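# Tuck chair under desk and park cart in bay

## Task

Slide the office chair fully beneath the desk so it finishes upright and level, resting on every wheel. Move the utility cart into the bay marked with yellow tape so all four of its wheels sit within the taped outline, none touching the tape itself. The desk should stay roughly where it started, with its load still on top and nothing hanging over its edges. The robot must not topple or finish leaning, or the task fails. At the end, release anything held and back the robot away.

## Robot and tools

ROBOT. TidyBot++: a wheeled base 0.54 m long, 0.50 m wide and 0.38 m high on four powered casters. It carries one seven-joint arm with a two-finger gripper. The shoulder sits 0.12 m ahead of the base centre, 0.68 m up. Segments: upper arm 0.42 m, forearm 0.31 m, hand 0.31 m to the hand point. The arm begins folded with the hand aimed down, reaching up to 0.08 m past the base front, elbow up to 1.15 m high. Cameras: base_camera (pinhole, 644x364) and wrist_camera (fisheye, 644x476, looking along the hand).

FRAMES. Base frame: origin on the floor below the base centre, x ahead, y to the left, z up, in metres. hand_pose uses this frame and marks the point between the finger pads; the hand's own z axis runs out along the fingers and the fingers open along its y axis. The odometry frame is the base frame as it was when the scene began. base_odometry counts only wheel rotation, so slip looks like travel; heading is in rad, positive to the left, -3.142 to 3.142. base_tilt is in degrees, forward and right positive.

move. One action per call. Arguments:
- base: an object of offsets relative to where the base stood at the start of the command, along its axes then. translate_m (forward +), strafe_m (left +), each -2 to 2 m; rotate_rad (counter-clockwise from above +), -6.3 to 6.3 rad. Any subset may be combined.
- joints: absolute targets by name, in radians: joint_1_rad (any angle; positive turns the arm clockwise from above, opposite to heading), joint_2_rad shoulder -2.249 to 2.249 (0 = upper arm vertical, + leans forward), joint_3_rad (any angle), joint_4_rad elbow -2.579 to 2.579 (0 straight; with joint_3 at 3.14, negative folds forward), joint_5_rad (any), joint_6_rad wrist -2.099 to 2.099, joint_7_rad (any; at 1.57 with the hand down the fingers open left/right). gripper_pos is an absolute 0 (open, ~85 mm gap) to 1 (closed). Free-turning joints take the short way, so send steps under half a turn.
- target: one list of seven numbers, an absolute hand pose in the base frame: x, y, z in metres, then quaternion qw, qx, qy, qz. Alongside target, joints may carry only gripper_pos.
- speeds: caps for this action only: translate_m and strafe_m 0.05 to 0.5 m/s (state one if both are given), rotate_rad 0.1 to 1.57 rad/s.
- cameras: list of base_camera, wrist_camera or all; [] for none; omitted means all.
- blocking: true/omitted returns once everything is still; false returns in about half a second with motion continuing.
A call with no action just reports state and images. Unknown keys make a call invalid; out-of-range values get it refused, and a refusal or an unrequested stop cancels the remaining move, wait and finished_scene calls in that reply. Base moves end after 14 s; no action exceeds 15 s.

wait: seconds, 0 to 10, plus cameras; commands nothing new. stop: brakes all your running motions (cameras optional). zoom_image: camera plus region [x0, y0, x1, y1] in pixels of that camera's latest image, at most 504x504. finished_scene: scene, the current scene's number; it ends the scene irreversibly, and the goal must hold without the robot.

RESULT LINES. move gives done or the worst status. base_status, joint_status and hand_status read moving, done, off_target, stopped, contact_stop, time_out, not_followed, torque_fault or limit_stop_at_motor_heat. Base done only means the wheels turned enough; a blocked base may say done while short. hand_status is done within 10 mm and 2 degrees; usually expect off_target within ~3 cm. hand_target shows where the joint targets would put the hand. joint_positions, motor_effort (percent, peak in brackets), Motor temperatures, on_its_own (things the robot did unasked), pictures (image order). "joint command not followed", "pose unreachable" and "cause:" mean a check withheld arm targets; ARM HIT means a hard hit on the base or arm itself; MOTOR HOT appears from 60 °C.

CORRECTIONS. To fix hand position, add (wanted minus hand_pose) to the last target's x, y, z. To hold the hand in place, resend hand_target, not hand_pose. For joints, send last command plus (wanted minus reading). Held loads make the arm sag; never command a loaded joint to its current reading.

AVOID. The arm does not steer around furniture and keeps pushing if it hits. A hand snagged above about 0.6 m while the base drives or turns can tip the robot; sideways pulls on a raised hand can lift wheels, and reaching far out from the folded pose over nearby furniture can topple it. Backing off or retracting the arm ends a lean. Driving the arm into things causes torque faults (limits 104.5 N m joints 1-4, 51.3 N m joints 5-7) that freeze the arm for 10 s. Long stretched holds or heavy loads heat motors; at 75 °C the arm goes limp for 30-60 s. Do not drop things, release moving parts, slam, or shove hard; do not grip tightly on something still resting on a surface. Hands pointed forward, low and near the base may miss or hit the base. Occasional brief tugs on held parts may occur. Finish with the gripper open and the robot clear.

Each tool is called after "Call:" by a JSON object that holds its "op" and its "data".

## Session

Call:
{"op": "move", "data": {}}

Scene clock: 0.00 s.
Motor temperatures (°C): [37 35 35 32 38 41 50]
base_odometry: x=+0.000 y=+0.000 heading=+0.000
base_tilt: forward=+0.0 right=+0.7
base_status: not commanded
joint_positions: joint_1_rad=+0.041 joint_2_rad=-0.343 joint_3_rad=+3.185 joint_4_rad=-2.525 joint_5_rad=-0.050 joint_6_rad=-0.878 joint_7_rad=+1.532 gripper_pos=+0.000
joint_status: not commanded
motor_effort: joint_1_rad=+0 joint_2_rad=-1 joint_3_rad=+1 joint_4_rad=+14 joint_5_rad=-2 joint_6_rad=+1 joint_7_rad=+0
hand_pose: x=+0.2615 y=+0.0031 z=+0.5879 quat_wxyz=(-0.026, +0.996, -0.075, +0.041) (m; base frame)
hand_target: x=+0.2605 y=+0.0031 z=+0.5873 quat_wxyz=(-0.026, +0.996, -0.075, +0.040) (m; base frame)
hand_status: not commanded
pictures: base_camera, wrist_camera

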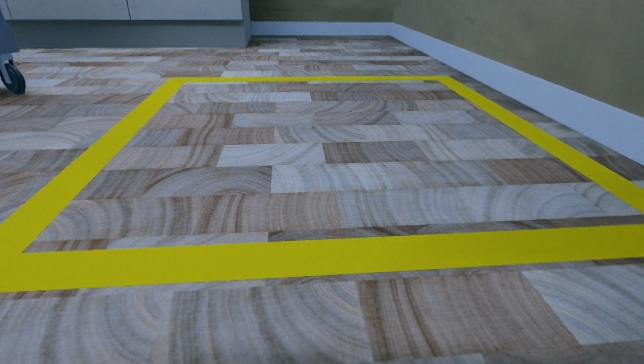

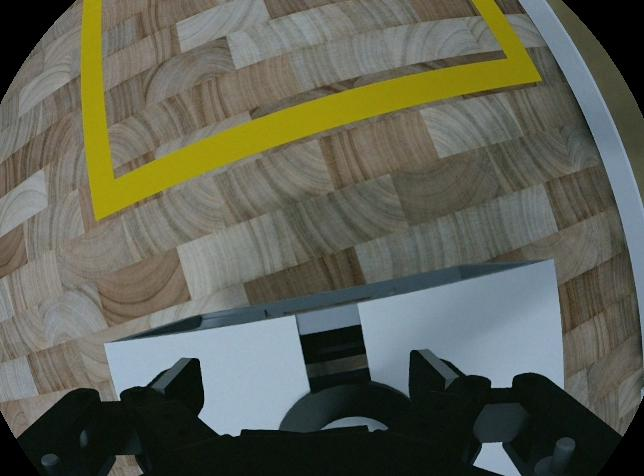

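Call:
{"op": "move", "data": {"joints": {"joint_6_rad":0.3}}}

Call:
{"op": "move", "data": {"base": {"rotate_rad":0.9}}}

Call:
{"op": "move", "data": {"base": {"rotate_rad":0.9}}}

Call:
{"op": "move", "data": {"base": {"rotate_rad":1.2}}}

Scene clock: 7.67 s.
Motor temperatures (°C): [37 35 35 32 38 41 50]
move: done
base_odometry: x=+0.000 y=+0.000 heading=+0.000
base_tilt: forward=+0.0 right=+0.7
base_status: not commanded
joint_positions: joint_1_rad=+0.041 joint_2_rad=-0.343 joint_3_rad=+3.185 joint_4_rad=-2.523 joint_5_rad=-0.050 joint_6_rad=+0.249 joint_7_rad=+1.532 gripper_pos=+0.000
joint_status: all done
motor_effort: joint_1_rad=+0(0) joint_2_rad=-6(6) joint_3_rad=+1(1) joint_4_rad=+19(20) joint_5_rad=-1(2) joint_6_rad=+8(8) joint_7_rad=-1(2)
hand_pose: x=+0.5255 y=-0.0371 z=+0.7888 quat_wxyz=(-0.002, +0.819, -0.077, +0.569) (m; base frame)
hand_target: x=+0.5293 y=-0.0383 z=+0.8009 quat_wxyz=(-0.001, +0.806, -0.076, +0.588) (m; base frame)
hand_status: not commanded
pictures: base_camera, wrist_camera

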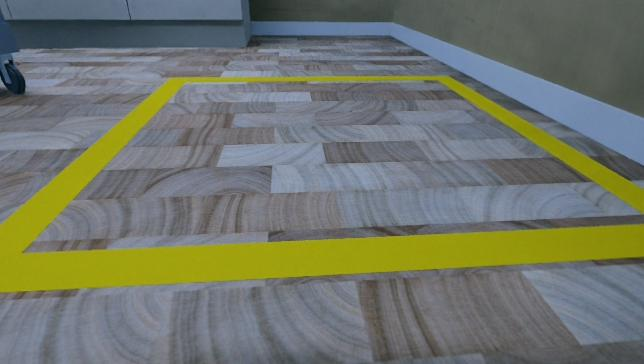

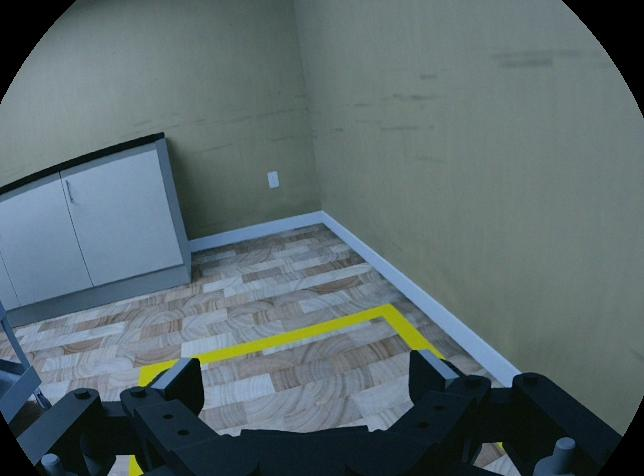

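Scene clock: 9.47 s.
Motor temperatures (°C): [37 35 35 32 38 42 50]
move: done
base_odometry: x=+0.000 y=+0.000 heading=+0.899
base_tilt: forward=+0.0 right=+0.7
base_status: done
joint_positions: joint_1_rad=+0.041 joint_2_rad=-0.343 joint_3_rad=+3.184 joint_4_rad=-2.523 joint_5_rad=-0.050 joint_6_rad=+0.251 joint_7_rad=+1.532 gripper_pos=+0.000
joint_status: not commanded
motor_effort: joint_1_rad=+0(1) joint_2_rad=-6(6) joint_3_rad=+1(2) joint_4_rad=+18(19) joint_5_rad=-2(2) joint_6_rad=+8(9) joint_7_rad=-1(2)
hand_pose: x=+0.5257 y=-0.0370 z=+0.7891 quat_wxyz=(-0.002, +0.818, -0.076, +0.570) (m; base frame)
hand_target: x=+0.5293 y=-0.0383 z=+0.8009 quat_wxyz=(-0.001, +0.806, -0.076, +0.588) (m; base frame)
hand_status: not commanded
pictures: base_camera, wrist_camera

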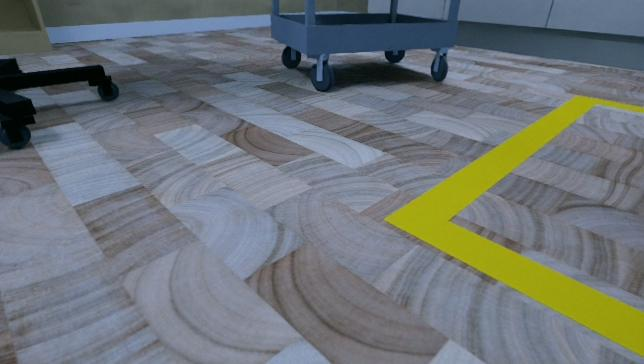

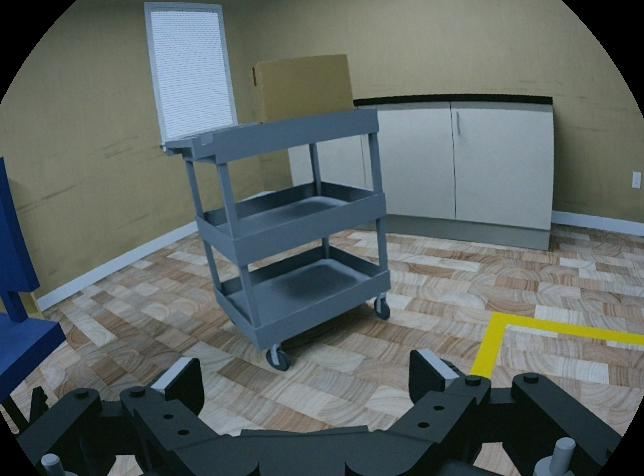

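Scene clock: 11.27 s.
Motor temperatures (°C): [37 35 35 32 38 42 50]
move: done
base_odometry: x=+0.000 y=+0.000 heading=+1.799
base_tilt: forward=+0.0 right=+0.7
base_status: done
joint_positions: joint_1_rad=+0.041 joint_2_rad=-0.343 joint_3_rad=+3.184 joint_4_rad=-2.523 joint_5_rad=-0.050 joint_6_rad=+0.251 joint_7_rad=+1.532 gripper_pos=+0.000
joint_status: not commanded
motor_effort: joint_1_rad=+0(1) joint_2_rad=-6(7) joint_3_rad=+1(2) joint_4_rad=+19(19) joint_5_rad=-2(2) joint_6_rad=+8(9) joint_7_rad=-1(1)
hand_pose: x=+0.5257 y=-0.0370 z=+0.7891 quat_wxyz=(-0.002, +0.818, -0.076, +0.570) (m; base frame)
hand_target: x=+0.5293 y=-0.0383 z=+0.8009 quat_wxyz=(-0.001, +0.806, -0.076, +0.588) (m; base frame)
hand_status: not commanded
pictures: base_camera, wrist_camera

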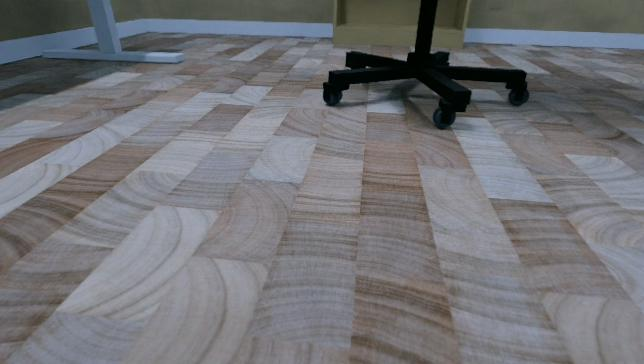

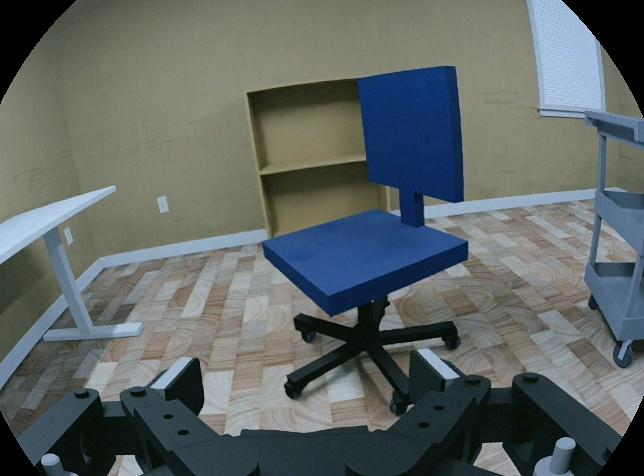

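Scene clock: 13.30 s.
Motor temperatures (°C): [37 35 35 32 38 42 50]
move: done
base_odometry: x=+0.000 y=+0.000 heading=+2.998
base_tilt: forward=+0.0 right=+0.7
base_status: done
joint_positions: joint_1_rad=+0.041 joint_2_rad=-0.343 joint_3_rad=+3.184 joint_4_rad=-2.523 joint_5_rad=-0.050 joint_6_rad=+0.251 joint_7_rad=+1.532 gripper_pos=+0.000
joint_status: not commanded
motor_effort: joint_1_rad=+0(1) joint_2_rad=-6(7) joint_3_rad=+1(2) joint_4_rad=+18(20) joint_5_rad=-1(2) joint_6_rad=+7(9) joint_7_rad=+0(1)
hand_pose: x=+0.5257 y=-0.0370 z=+0.7893 quat_wxyz=(-0.002, +0.818, -0.076, +0.570) (m; base frame)
hand_target: x=+0.5293 y=-0.0383 z=+0.8009 quat_wxyz=(-0.001, +0.806, -0.076, +0.588) (m; base frame)
hand_status: not commanded
pictures: base_camera, wrist_camera

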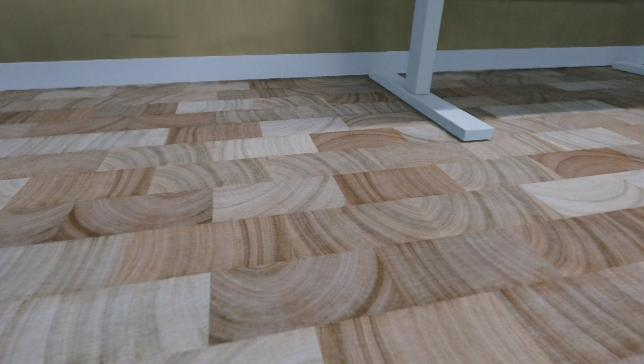

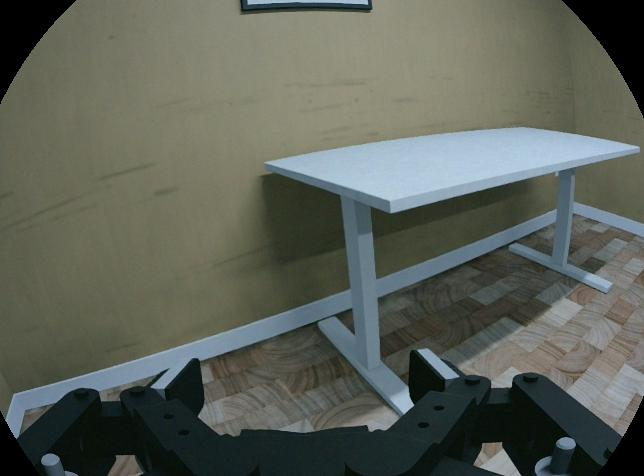

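Call:
{"op": "move", "data": {"base": {"translate_m":-0.46,"strafe_m":-0.67,"rotate_rad":-0.8}}}

Scene clock: 105.17 s.
Motor temperatures (°C): [37 35 35 32 38 42 50]
move: done
base_odometry: x=+0.551 y=+0.597 heading=+2.198
base_tilt: forward=+0.0 right=+0.7
base_status: done
joint_positions: joint_1_rad=+0.041 joint_2_rad=-0.343 joint_3_rad=+3.185 joint_4_rad=-2.523 joint_5_rad=-0.050 joint_6_rad=+0.252 joint_7_rad=+1.532 gripper_pos=+0.000
joint_status: not commanded
motor_effort: joint_1_rad=+0(2) joint_2_rad=-6(8) joint_3_rad=+1(4) joint_4_rad=+19(20) joint_5_rad=-2(2) joint_6_rad=+7(9) joint_7_rad=+0(2)
hand_pose: x=+0.5258 y=-0.0372 z=+0.7895 quat_wxyz=(-0.002, +0.818, -0.077, +0.570) (m; base frame)
hand_target: x=+0.5293 y=-0.0383 z=+0.8009 quat_wxyz=(-0.001, +0.806, -0.076, +0.588) (m; base frame)
hand_status: not commanded
pictures: base_camera, wrist_camera

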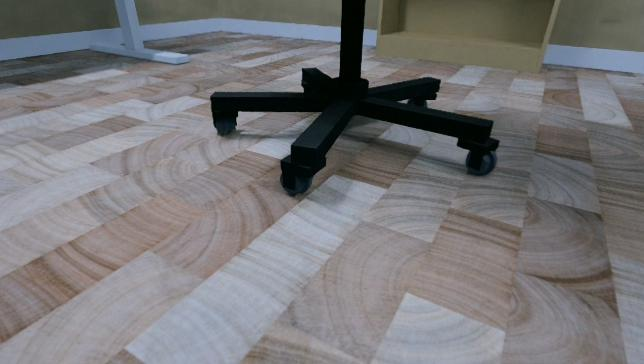

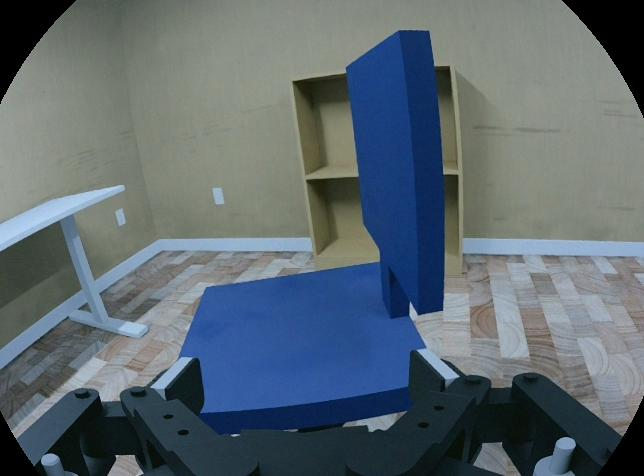

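Call:
{"op": "move", "data": {"base": {"translate_m":-0.22,"strafe_m":-0.25,"rotate_rad":0.35}, "target": [0.5,-0.2,0.82,0,0.707,0,0.707]}}

Scene clock: 130.53 s.
Motor temperatures (°C): [37 35 35 32 38 42 50]
move: off_target
base_odometry: x=+0.883 y=+0.566 heading=+2.548
base_tilt: forward=+0.0 right=+0.8
base_status: done
joint_positions: joint_1_rad=-0.838 joint_2_rad=-0.972 joint_3_rad=+4.445 joint_4_rad=-2.523 joint_5_rad=+0.329 joint_6_rad=+0.347 joint_7_rad=+2.087 gripper_pos=+0.000
joint_status: not commanded
motor_effort: joint_1_rad=+0(1) joint_2_rad=+15(15) joint_3_rad=-10(10) joint_4_rad=+11(20) joint_5_rad=+0(2) joint_6_rad=+6(9) joint_7_rad=-1(1)
hand_pose: x=+0.4985 y=-0.2027 z=+0.8052 quat_wxyz=(-0.036, +0.727, -0.047, +0.684) (m; base frame)
hand_target: x=+0.5000 y=-0.2000 z=+0.8200 quat_wxyz=(+0.000, +0.707, +0.000, +0.707) (m; base frame)
hand_status: off_target (0.015 m and 7.7 deg from the pose sent, 0.168 m and 22.1 deg at the start)
pictures: base_camera, wrist_camera

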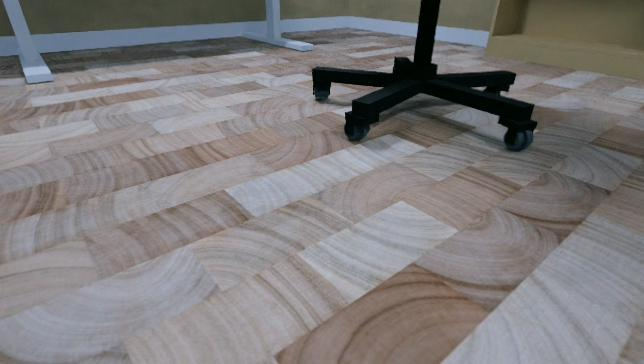

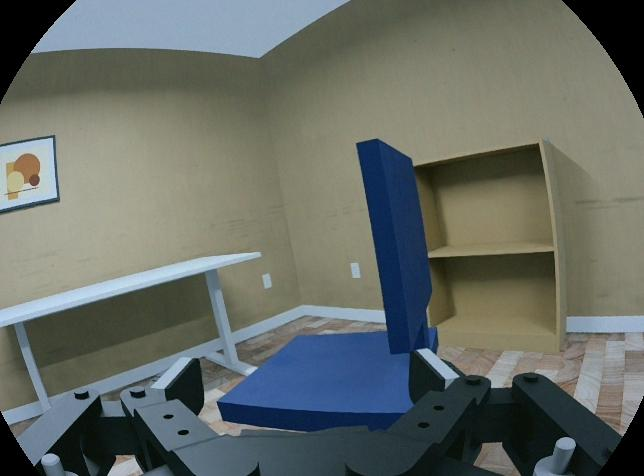

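Call:
{"op": "move", "data": {"base": {"translate_m":0.218,"strafe_m":0.179,"rotate_rad":-0.408}, "target": [0.58,-0.2,0.84,0,0.707,0,0.707]}}

Scene clock: 156.67 s.
Motor temperatures (°C): [37 35 35 32 38 42 50]
move: off_target
base_odometry: x=+0.602 y=+0.539 heading=+2.140
base_tilt: forward=+0.0 right=+0.7
base_status: done
joint_positions: joint_1_rad=-1.107 joint_2_rad=-0.853 joint_3_rad=+4.562 joint_4_rad=-2.398 joint_5_rad=+0.331 joint_6_rad=+0.458 joint_7_rad=+2.090 gripper_pos=+0.000
joint_status: not commanded
motor_effort: joint_1_rad=+0(2) joint_2_rad=+16(17) joint_3_rad=-11(12) joint_4_rad=+12(13) joint_5_rad=+1(1) joint_6_rad=+7(8) joint_7_rad=+0(2)
hand_pose: x=+0.5762 y=-0.1921 z=+0.8281 quat_wxyz=(-0.023, +0.721, -0.007, +0.693) (m; base frame)
hand_target: x=+0.5800 y=-0.2000 z=+0.8400 quat_wxyz=(+0.000, +0.707, +0.000, +0.707) (m; base frame)
hand_status: off_target (0.015 m and 3.5 deg from the pose sent, 0.089 m and 7.7 deg at the start)
pictures: base_camera, wrist_camera

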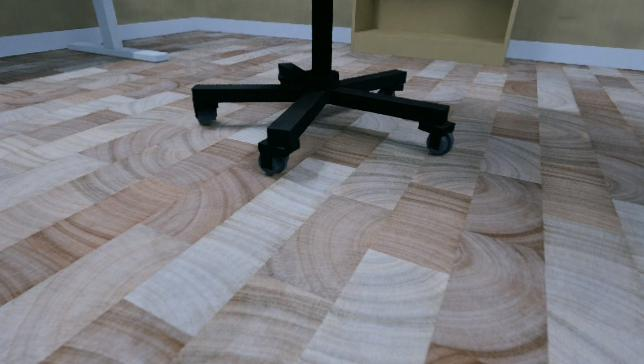

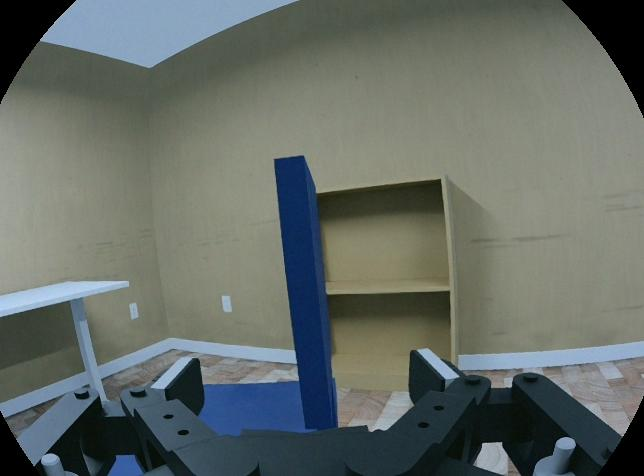

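Call:
{"op": "move", "data": {"base": {"translate_m":0.31}, "speeds": {"translate_m":0.2}}}

Scene clock: 162.80 s.
Motor temperatures (°C): [37 35 35 32 38 42 50]
move: done
base_odometry: x=+0.435 y=+0.801 heading=+2.140
base_tilt: forward=+0.0 right=+0.8
base_status: done
joint_positions: joint_1_rad=-1.112 joint_2_rad=-0.852 joint_3_rad=+4.562 joint_4_rad=-2.398 joint_5_rad=+0.331 joint_6_rad=+0.459 joint_7_rad=+2.090 gripper_pos=+0.000
joint_status: not commanded
motor_effort: joint_1_rad=+0(3) joint_2_rad=+15(16) joint_3_rad=-11(11) joint_4_rad=+12(13) joint_5_rad=+1(1) joint_6_rad=+7(8) joint_7_rad=+0(2)
hand_pose: x=+0.5772 y=-0.1902 z=+0.8283 quat_wxyz=(-0.024, +0.720, -0.005, +0.693) (m; base frame)
hand_target: x=+0.5800 y=-0.2000 z=+0.8400 quat_wxyz=(+0.000, +0.707, +0.000, +0.707) (m; base frame)
hand_status: not commanded
pictures: base_camera, wrist_camera

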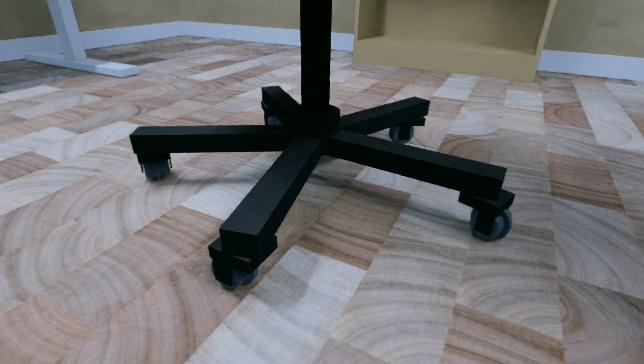

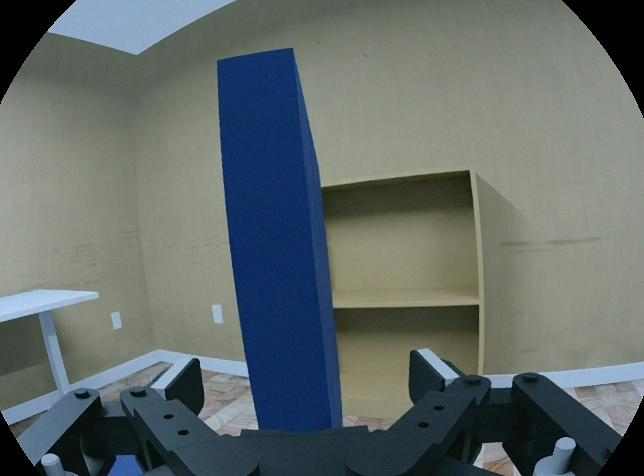

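Call:
{"op": "move", "data": {"base": {"translate_m":0.13,"strafe_m":0.008}, "speeds": {"translate_m":0.1}}}

Call:
{"op": "move", "data": {"joints": {"gripper_pos":1}}}

Scene clock: 172.77 s.
Motor temperatures (°C): [37 35 35 32 38 42 50]
move: done
base_odometry: x=+0.358 y=+0.906 heading=+2.140
base_tilt: forward=+0.0 right=+0.7
base_status: done
joint_positions: joint_1_rad=-1.110 joint_2_rad=-0.852 joint_3_rad=+4.576 joint_4_rad=-2.388 joint_5_rad=+0.331 joint_6_rad=+0.470 joint_7_rad=+2.090 gripper_pos=+0.000
joint_status: not commanded
motor_effort: joint_1_rad=-3(9) joint_2_rad=+17(19) joint_3_rad=-12(15) joint_4_rad=+10(14) joint_5_rad=+2(3) joint_6_rad=+6(8) joint_7_rad=-1(2)
hand_pose: x=+0.5782 y=-0.2020 z=+0.8298 quat_wxyz=(-0.017, +0.718, -0.015, +0.696) (m; base frame)
hand_target: x=+0.5800 y=-0.2000 z=+0.8400 quat_wxyz=(+0.000, +0.707, +0.000, +0.707) (m; base frame)
hand_status: not commanded
pictures: base_camera, wrist_camera

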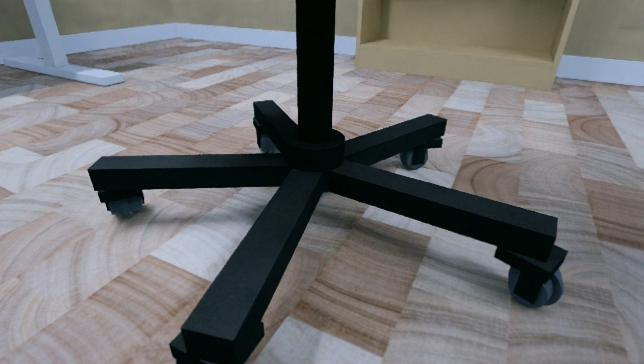

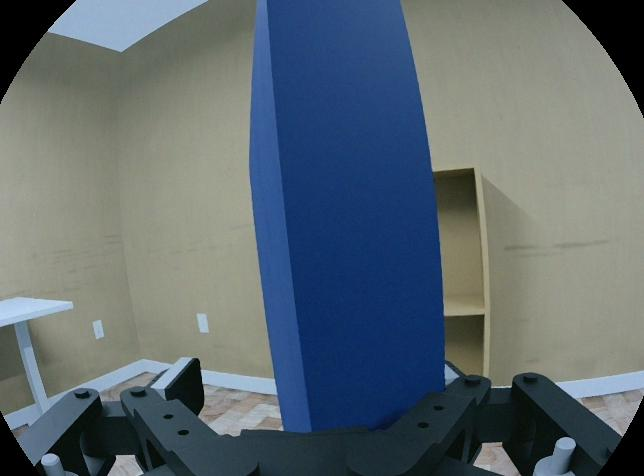

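Scene clock: 174.03 s.
Motor temperatures (°C): [37 35 35 32 38 42 50]
move: off_target
base_odometry: x=+0.358 y=+0.906 heading=+2.140
base_tilt: forward=+0.0 right=+0.7
base_status: not commanded
joint_positions: joint_1_rad=-1.113 joint_2_rad=-0.841 joint_3_rad=+4.572 joint_4_rad=-2.406 joint_5_rad=+0.351 joint_6_rad=+0.477 joint_7_rad=+2.111 gripper_pos=+0.571
joint_status: gripper_pos off_target (ended at +0.571, target +1.000)
motor_effort: joint_1_rad=+0(9) joint_2_rad=+15(20) joint_3_rad=-10(16) joint_4_rad=+15(19) joint_5_rad=-3(7) joint_6_rad=+9(12) joint_7_rad=-3(6)
hand_pose: x=+0.5769 y=-0.1884 z=+0.8277 quat_wxyz=(-0.008, +0.719, +0.010, +0.695) (m; base frame)
hand_target: x=+0.5800 y=-0.2000 z=+0.8400 quat_wxyz=(+0.000, +0.707, +0.000, +0.707) (m; base frame)
hand_status: not commanded
pictures: base_camera, wrist_camera

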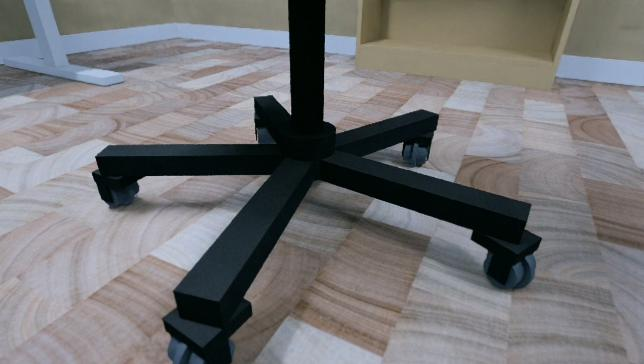

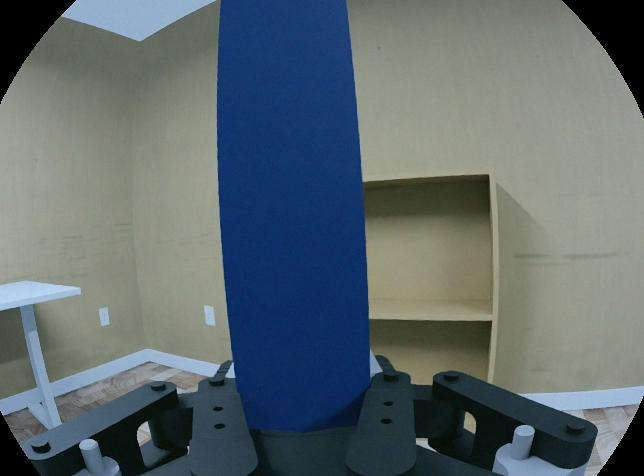

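Call:
{"op": "move", "data": {"base": {"translate_m":-0.18,"strafe_m":1.11,"rotate_rad":-0.57}, "speeds": {"strafe_m":0.18,"rotate_rad":0.1}}}

Scene clock: 199.17 s.
Motor temperatures (°C): [37 35 35 32 38 42 50]
move: done
base_odometry: x=-0.480 y=+0.156 heading=+1.569
base_tilt: forward=+0.0 right=+0.8
base_status: done
joint_positions: joint_1_rad=-1.048 joint_2_rad=-0.838 joint_3_rad=+4.657 joint_4_rad=-2.338 joint_5_rad=+0.351 joint_6_rad=+0.505 joint_7_rad=+2.112 gripper_pos=+0.571
joint_status: not commanded
motor_effort: joint_1_rad=-13(17) joint_2_rad=+16(17) joint_3_rad=-25(29) joint_4_rad=+1(15) joint_5_rad=+5(7) joint_6_rad=+4(10) joint_7_rad=-7(8)
hand_pose: x=+0.5650 y=-0.2834 z=+0.8287 quat_wxyz=(+0.053, +0.713, -0.060, +0.696) (m; base frame)
hand_target: x=+0.5800 y=-0.2000 z=+0.8400 quat_wxyz=(+0.000, +0.707, +0.000, +0.707) (m; base frame)
hand_status: not commanded
pictures: base_camera, wrist_camera

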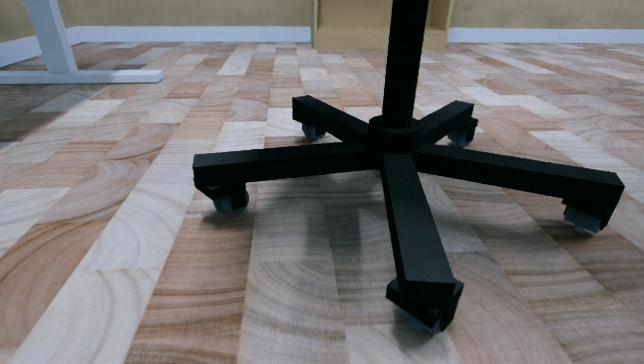

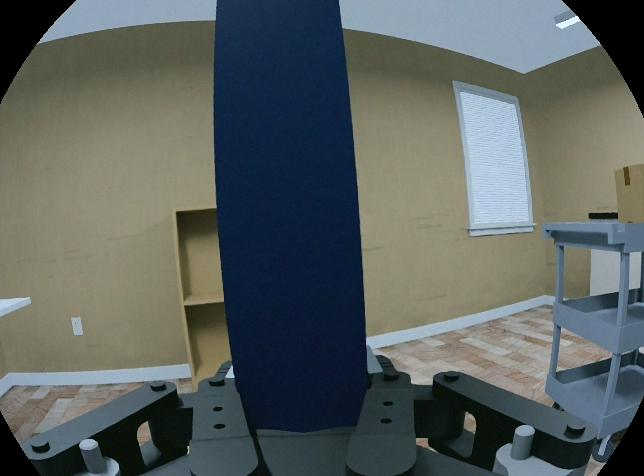

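Call:
{"op": "move", "data": {"base": {"strafe_m":0.65,"translate_m":-0.04,"rotate_rad":0.08}, "speeds": {"strafe_m":0.15,"rotate_rad":0.1}}}

Scene clock: 215.77 s.
Motor temperatures (°C): [37 35 35 32 37 42 50]
move: done
base_odometry: x=-1.130 y=+0.118 heading=+1.649
base_tilt: forward=+0.0 right=+0.8
base_status: done
joint_positions: joint_1_rad=-1.038 joint_2_rad=-0.838 joint_3_rad=+4.671 joint_4_rad=-2.341 joint_5_rad=+0.339 joint_6_rad=+0.535 joint_7_rad=+2.121 gripper_pos=+0.571
joint_status: not commanded
motor_effort: joint_1_rad=-13(29) joint_2_rad=+16(20) joint_3_rad=-25(36) joint_4_rad=+4(9) joint_5_rad=+5(10) joint_6_rad=+6(7) joint_7_rad=-7(9)
hand_pose: x=+0.5594 y=-0.2979 z=+0.8292 quat_wxyz=(+0.065, +0.708, -0.075, +0.699) (m; base frame)
hand_target: x=+0.5800 y=-0.2000 z=+0.8400 quat_wxyz=(+0.000, +0.707, +0.000, +0.707) (m; base frame)
hand_status: not commanded
pictures: base_camera, wrist_camera

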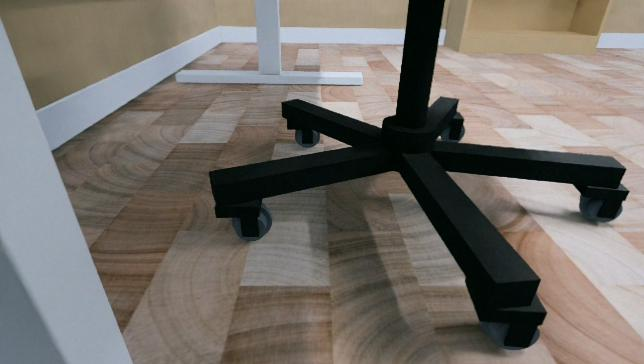

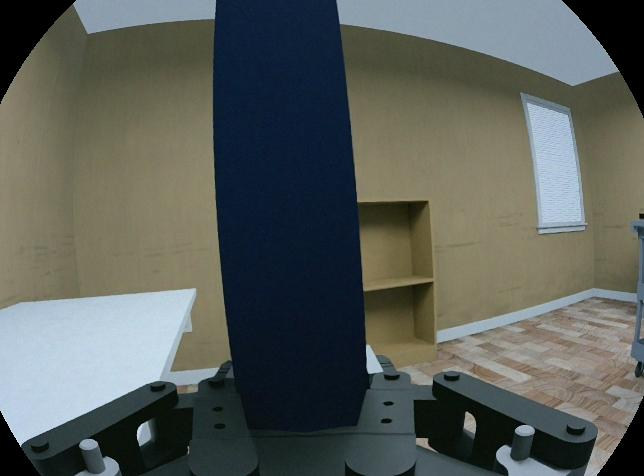

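Call:
{"op": "move", "data": {"base": {"strafe_m":0.16,"rotate_rad":0.1}, "speeds": {"strafe_m":0.08,"rotate_rad":0.1}}}

Scene clock: 232.20 s.
Motor temperatures (°C): [37 35 35 32 37 42 50]
move: time_out
base_odometry: x=-1.288 y=+0.105 heading=+1.747
base_tilt: forward=+0.0 right=+0.8
base_status: strafe_m time_out (by the wheels' count: +0.158 of +0.160); rotate_rad time_out (by the wheels' count: +0.098 of +0.100)
joint_positions: joint_1_rad=-0.992 joint_2_rad=-0.859 joint_3_rad=+4.747 joint_4_rad=-2.244 joint_5_rad=+0.337 joint_6_rad=+0.532 joint_7_rad=+2.134 gripper_pos=+0.572
joint_status: not commanded
motor_effort: joint_1_rad=-23(26) joint_2_rad=+25(27) joint_3_rad=-41(44) joint_4_rad=-17(22) joint_5_rad=+9(10) joint_6_rad=+1(7) joint_7_rad=-9(10)
hand_pose: x=+0.5341 y=-0.3924 z=+0.8304 quat_wxyz=(+0.122, +0.696, -0.136, +0.695) (m; base frame)
hand_target: x=+0.5800 y=-0.2000 z=+0.8400 quat_wxyz=(+0.000, +0.707, +0.000, +0.707) (m; base frame)
hand_status: not commanded
pictures: base_camera, wrist_camera

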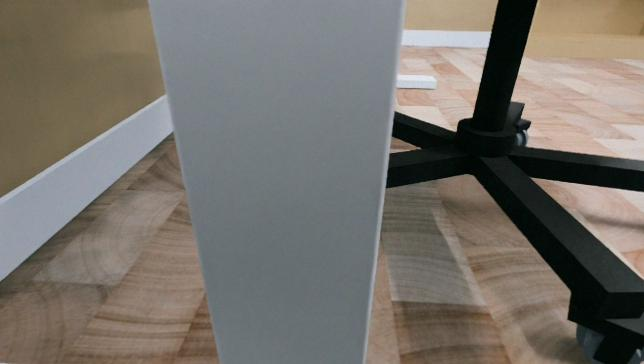

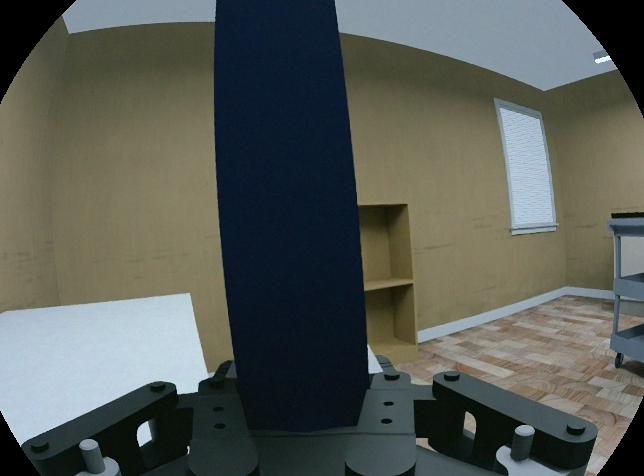

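Call:
{"op": "zoom_image", "data": {"camera": "wrist_camera", "region": [100, 250, 400, 470]}}

Call:
{"op": "zoom_image", "data": {"camera": "base_camera", "region": [340, 0, 644, 364]}}

Scaled by 1.680.

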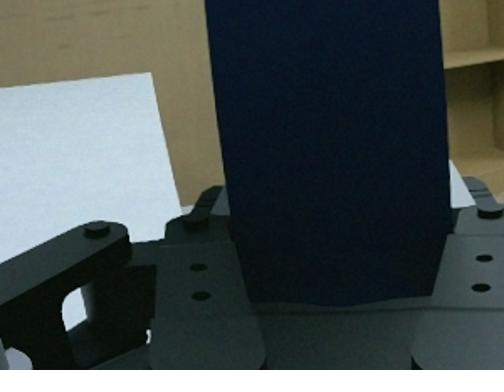

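Scaled by 1.385.

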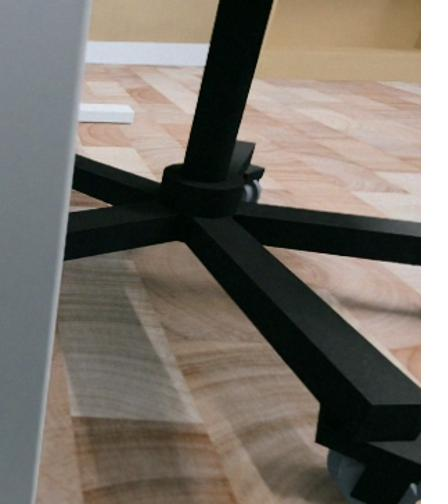

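Call:
{"op": "move", "data": {"base": {"strafe_m":-0.08}, "speeds": {"strafe_m":0.1}}}

Call:
{"op": "move", "data": {"joints": {"gripper_pos":0}}}

Call:
{"op": "move", "data": {"base": {"translate_m":-0.3,"strafe_m":-0.06}, "speeds": {"translate_m":0.2}}}

Scene clock: 252.43 s.
Motor temperatures (°C): [37 35 36 32 37 42 50]
move: done
base_odometry: x=-1.209 y=+0.120 heading=+1.746
base_tilt: forward=+0.0 right=+0.8
base_status: done
joint_positions: joint_1_rad=-1.019 joint_2_rad=-0.855 joint_3_rad=+4.674 joint_4_rad=-2.334 joint_5_rad=+0.337 joint_6_rad=+0.535 joint_7_rad=+2.134 gripper_pos=+0.572
joint_status: not commanded
motor_effort: joint_1_rad=-17(29) joint_2_rad=+19(25) joint_3_rad=-26(41) joint_4_rad=+2(17) joint_5_rad=+6(10) joint_6_rad=+3(4) joint_7_rad=-5(9)
hand_pose: x=+0.5524 y=-0.3126 z=+0.8295 quat_wxyz=(+0.073, +0.704, -0.086, +0.701) (m; base frame)
hand_target: x=+0.5800 y=-0.2000 z=+0.8400 quat_wxyz=(+0.000, +0.707, +0.000, +0.707) (m; base frame)
hand_status: not commanded
pictures: base_camera, wrist_camera

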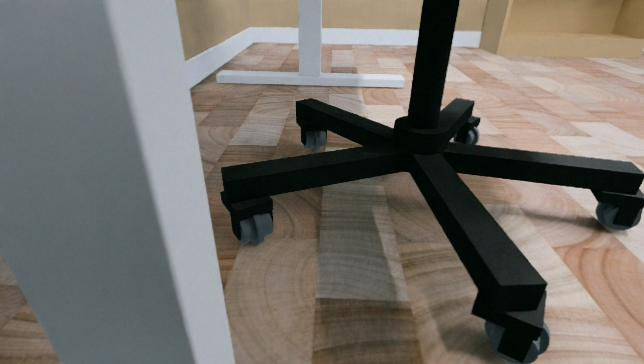

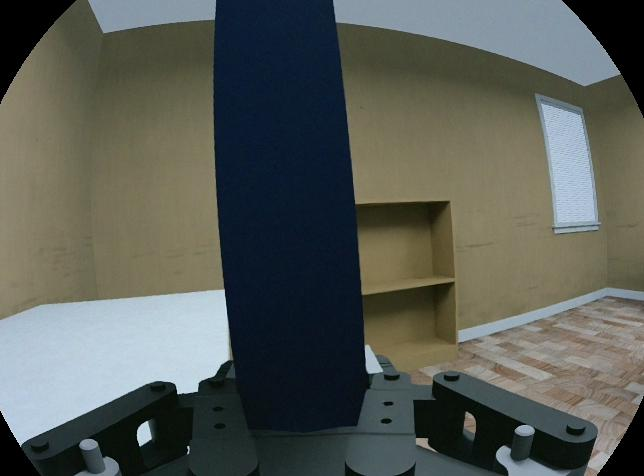

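Scene clock: 253.53 s.
Motor temperatures (°C): [37 35 36 32 37 42 50]
move: done
base_odometry: x=-1.209 y=+0.119 heading=+1.746
base_tilt: forward=+0.0 right=+0.8
base_status: not commanded
joint_positions: joint_1_rad=-1.045 joint_2_rad=-0.856 joint_3_rad=+4.636 joint_4_rad=-2.345 joint_5_rad=+0.337 joint_6_rad=+0.535 joint_7_rad=+2.134 gripper_pos=+0.000
joint_status: all done
motor_effort: joint_1_rad=-12(17) joint_2_rad=+21(22) joint_3_rad=-19(27) joint_4_rad=+4(7) joint_5_rad=+5(7) joint_6_rad=+2(5) joint_7_rad=-1(5)
hand_pose: x=+0.5628 y=-0.2835 z=+0.8405 quat_wxyz=(+0.056, +0.700, -0.062, +0.710) (m; base frame)
hand_target: x=+0.5800 y=-0.2000 z=+0.8400 quat_wxyz=(+0.000, +0.707, +0.000, +0.707) (m; base frame)
hand_status: not commanded
pictures: base_camera, wrist_camera

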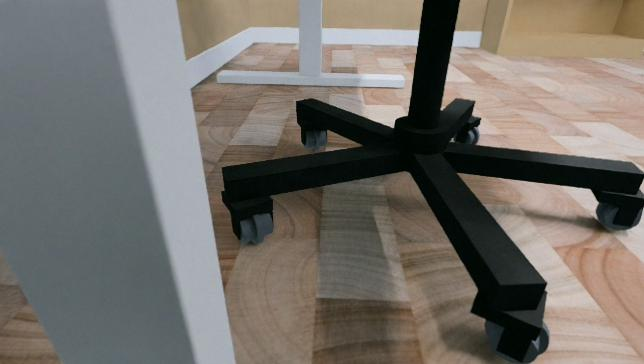

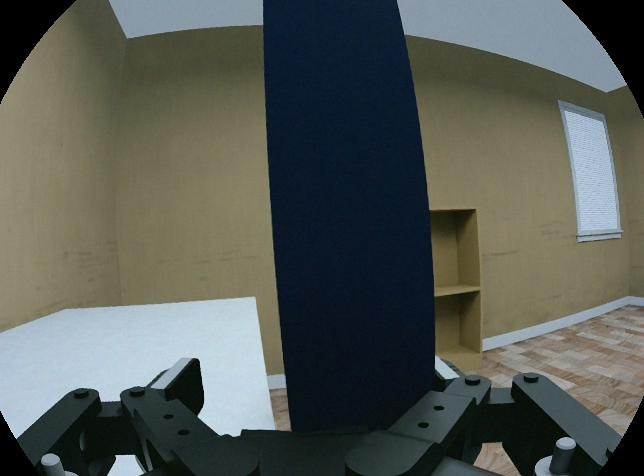

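Scene clock: 255.80 s.
Motor temperatures (°C): [37 35 36 32 37 42 50]
move: done
base_odometry: x=-1.097 y=-0.166 heading=+1.746
base_tilt: forward=+0.0 right=+0.7
base_status: done
joint_positions: joint_1_rad=-1.109 joint_2_rad=-0.853 joint_3_rad=+4.587 joint_4_rad=-2.379 joint_5_rad=+0.337 joint_6_rad=+0.528 joint_7_rad=+2.134 gripper_pos=+0.000
joint_status: not commanded
motor_effort: joint_1_rad=+0(11) joint_2_rad=+16(20) joint_3_rad=-11(19) joint_4_rad=+12(13) joint_5_rad=+1(6) joint_6_rad=+7(8) joint_7_rad=+0(2)
hand_pose: x=+0.5787 y=-0.2196 z=+0.8445 quat_wxyz=(+0.015, +0.701, -0.014, +0.713) (m; base frame)
hand_target: x=+0.5800 y=-0.2000 z=+0.8400 quat_wxyz=(+0.000, +0.707, +0.000, +0.707) (m; base frame)
hand_status: not commanded
pictures: base_camera, wrist_camera

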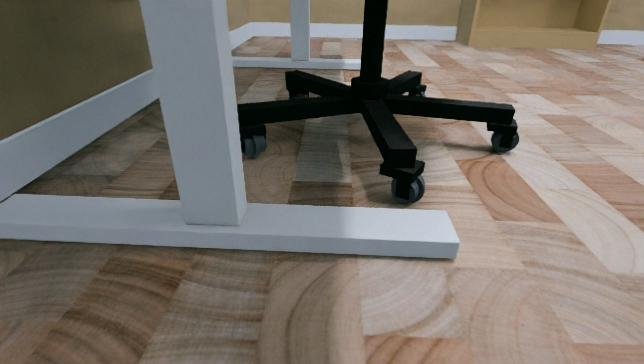

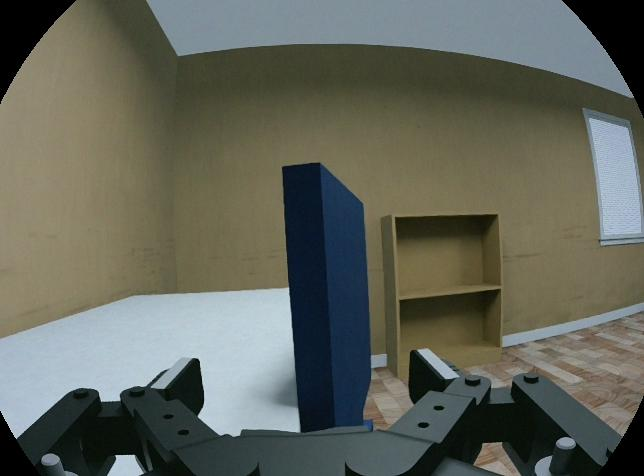

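Call:
{"op": "move", "data": {"base": {"translate_m":0.94,"strafe_m":-1.284}, "cameras": []}}

Call:
{"op": "move", "data": {"base": {"rotate_rad":1.394}, "target": [0.55,0,0.82,0,0.707,0,0.707]}}

Scene clock: 267.50 s.
Motor temperatures (°C): [37 35 36 32 37 42 50]
move: done
base_odometry: x=+0.003 y=+0.984 heading=+1.746
base_tilt: forward=+0.0 right=+0.7
base_status: done
joint_positions: joint_1_rad=-1.109 joint_2_rad=-0.851 joint_3_rad=+4.586 joint_4_rad=-2.381 joint_5_rad=+0.337 joint_6_rad=+0.528 joint_7_rad=+2.134 gripper_pos=+0.000
joint_status: not commanded
motor_effort: joint_1_rad=+0(1) joint_2_rad=+16(18) joint_3_rad=-11(12) joint_4_rad=+12(14) joint_5_rad=+1(1) joint_6_rad=+7(8) joint_7_rad=-1(2)
hand_pose: x=+0.5787 y=-0.2181 z=+0.8447 quat_wxyz=(+0.015, +0.701, -0.012, +0.713) (m; base frame)
hand_target: x=+0.5800 y=-0.2000 z=+0.8400 quat_wxyz=(+0.000, +0.707, +0.000, +0.707) (m; base frame)
hand_status: not commanded
pictures: none
No camera images: "cameras" was empty.

Scene clock: 270.17 s.
Motor temperatures (°C): [37 35 36 32 37 42 50]
move: off_target
base_odometry: x=+0.003 y=+0.984 heading=+3.139
base_tilt: forward=+0.0 right=+0.7
base_status: done
joint_positions: joint_1_rad=-0.016 joint_2_rad=-0.066 joint_3_rad=+3.167 joint_4_rad=-2.561 joint_5_rad=+0.092 joint_6_rad=+1.060 joint_7_rad=+1.631 gripper_pos=+0.000
joint_status: not commanded
motor_effort: joint_1_rad=+0(2) joint_2_rad=-13(18) joint_3_rad=+1(13) joint_4_rad=+15(18) joint_5_rad=-2(3) joint_6_rad=+8(9) joint_7_rad=+1(2)
hand_pose: x=+0.5886 y=+0.0216 z=+0.8921 quat_wxyz=(+0.016, +0.656, +0.061, +0.753) (m; base frame)
hand_target: x=+0.5861 y=-0.0004 z=+0.8881 quat_wxyz=(+0.001, +0.654, +0.001, +0.757) (m; base frame)
hand_status: off_target (0.085 m and 10.7 deg from the pose sent, 0.221 m and 2.4 deg at the start; a joint's target at an end of its range on 72 of 72 steps)
pictures: base_camera, wrist_camera

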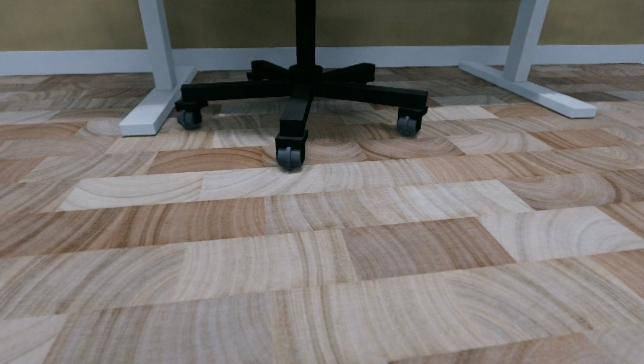

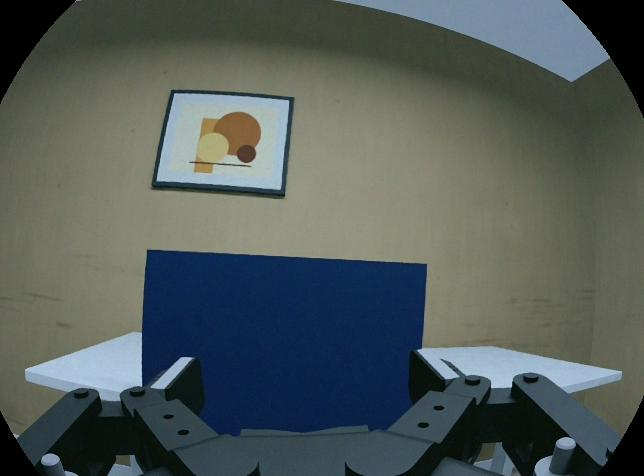

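Call:
{"op": "move", "data": {"base": {"strafe_m":0.03}, "target": [0.66,0,0.75,0,0.707,0,0.707]}}

Call:
{"op": "move", "data": {"base": {"translate_m":0.28}, "speeds": {"translate_m":0.1}}}

Scene clock: 278.83 s.
Motor temperatures (°C): [37 35 36 32 37 42 50]
move: off_target
base_odometry: x=+0.003 y=+0.954 heading=+3.140
base_tilt: forward=+0.0 right=+0.7
base_status: done
joint_positions: joint_1_rad=-0.012 joint_2_rad=+0.425 joint_3_rad=+3.159 joint_4_rad=-2.556 joint_5_rad=+0.084 joint_6_rad=+1.366 joint_7_rad=+1.627 gripper_pos=+0.000
joint_status: not commanded
motor_effort: joint_1_rad=+0(1) joint_2_rad=-23(25) joint_3_rad=+1(2) joint_4_rad=+7(16) joint_5_rad=-2(3) joint_6_rad=+9(10) joint_7_rad=+0(1)
hand_pose: x=+0.6529 y=+0.0253 z=+0.7408 quat_wxyz=(-0.001, +0.721, +0.056, +0.691) (m; base frame)
hand_target: x=+0.6600 y=+0.0000 z=+0.7500 quat_wxyz=(+0.000, +0.707, +0.000, +0.707) (m; base frame)
hand_status: off_target (0.028 m and 6.8 deg from the pose sent, 0.161 m and 10.7 deg at the start)
pictures: base_camera, wrist_camera

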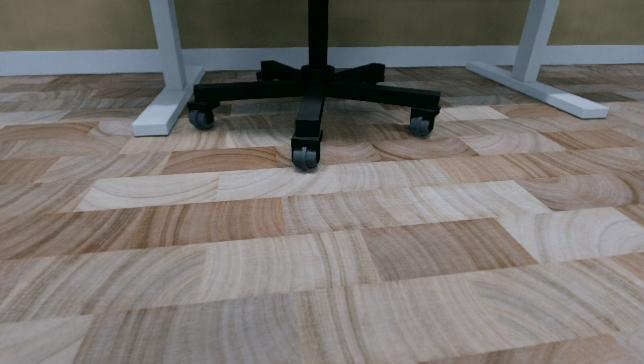

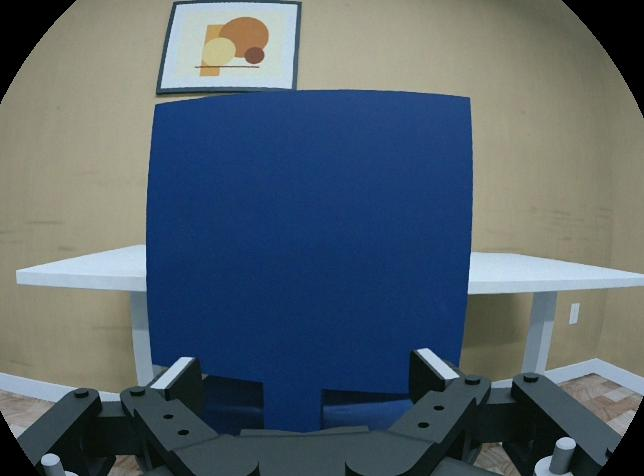

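Scene clock: 282.17 s.
Motor temperatures (°C): [37 35 36 32 37 42 50]
move: done
base_odometry: x=-0.277 y=+0.954 heading=+3.141
base_tilt: forward=+0.0 right=+0.7
base_status: done
joint_positions: joint_1_rad=-0.012 joint_2_rad=+0.428 joint_3_rad=+3.159 joint_4_rad=-2.551 joint_5_rad=+0.084 joint_6_rad=+1.370 joint_7_rad=+1.627 gripper_pos=+0.000
joint_status: not commanded
motor_effort: joint_1_rad=+0(1) joint_2_rad=-24(25) joint_3_rad=+1(1) joint_4_rad=+8(9) joint_5_rad=-2(2) joint_6_rad=+8(9) joint_7_rad=+0(2)
hand_pose: x=+0.6547 y=+0.0252 z=+0.7421 quat_wxyz=(-0.001, +0.719, +0.056, +0.693) (m; base frame)
hand_target: x=+0.6600 y=+0.0000 z=+0.7500 quat_wxyz=(+0.000, +0.707, +0.000, +0.707) (m; base frame)
hand_status: not commanded
pictures: base_camera, wrist_camera

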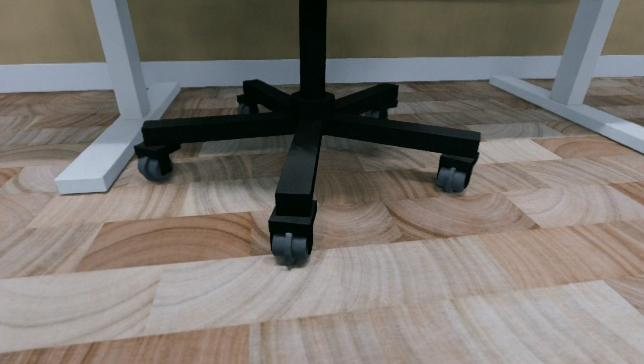

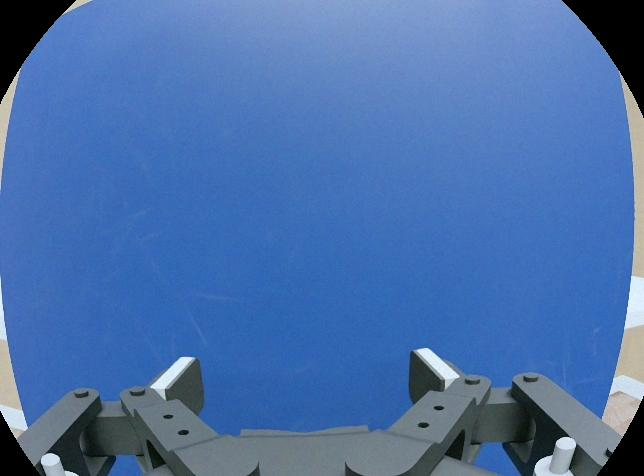

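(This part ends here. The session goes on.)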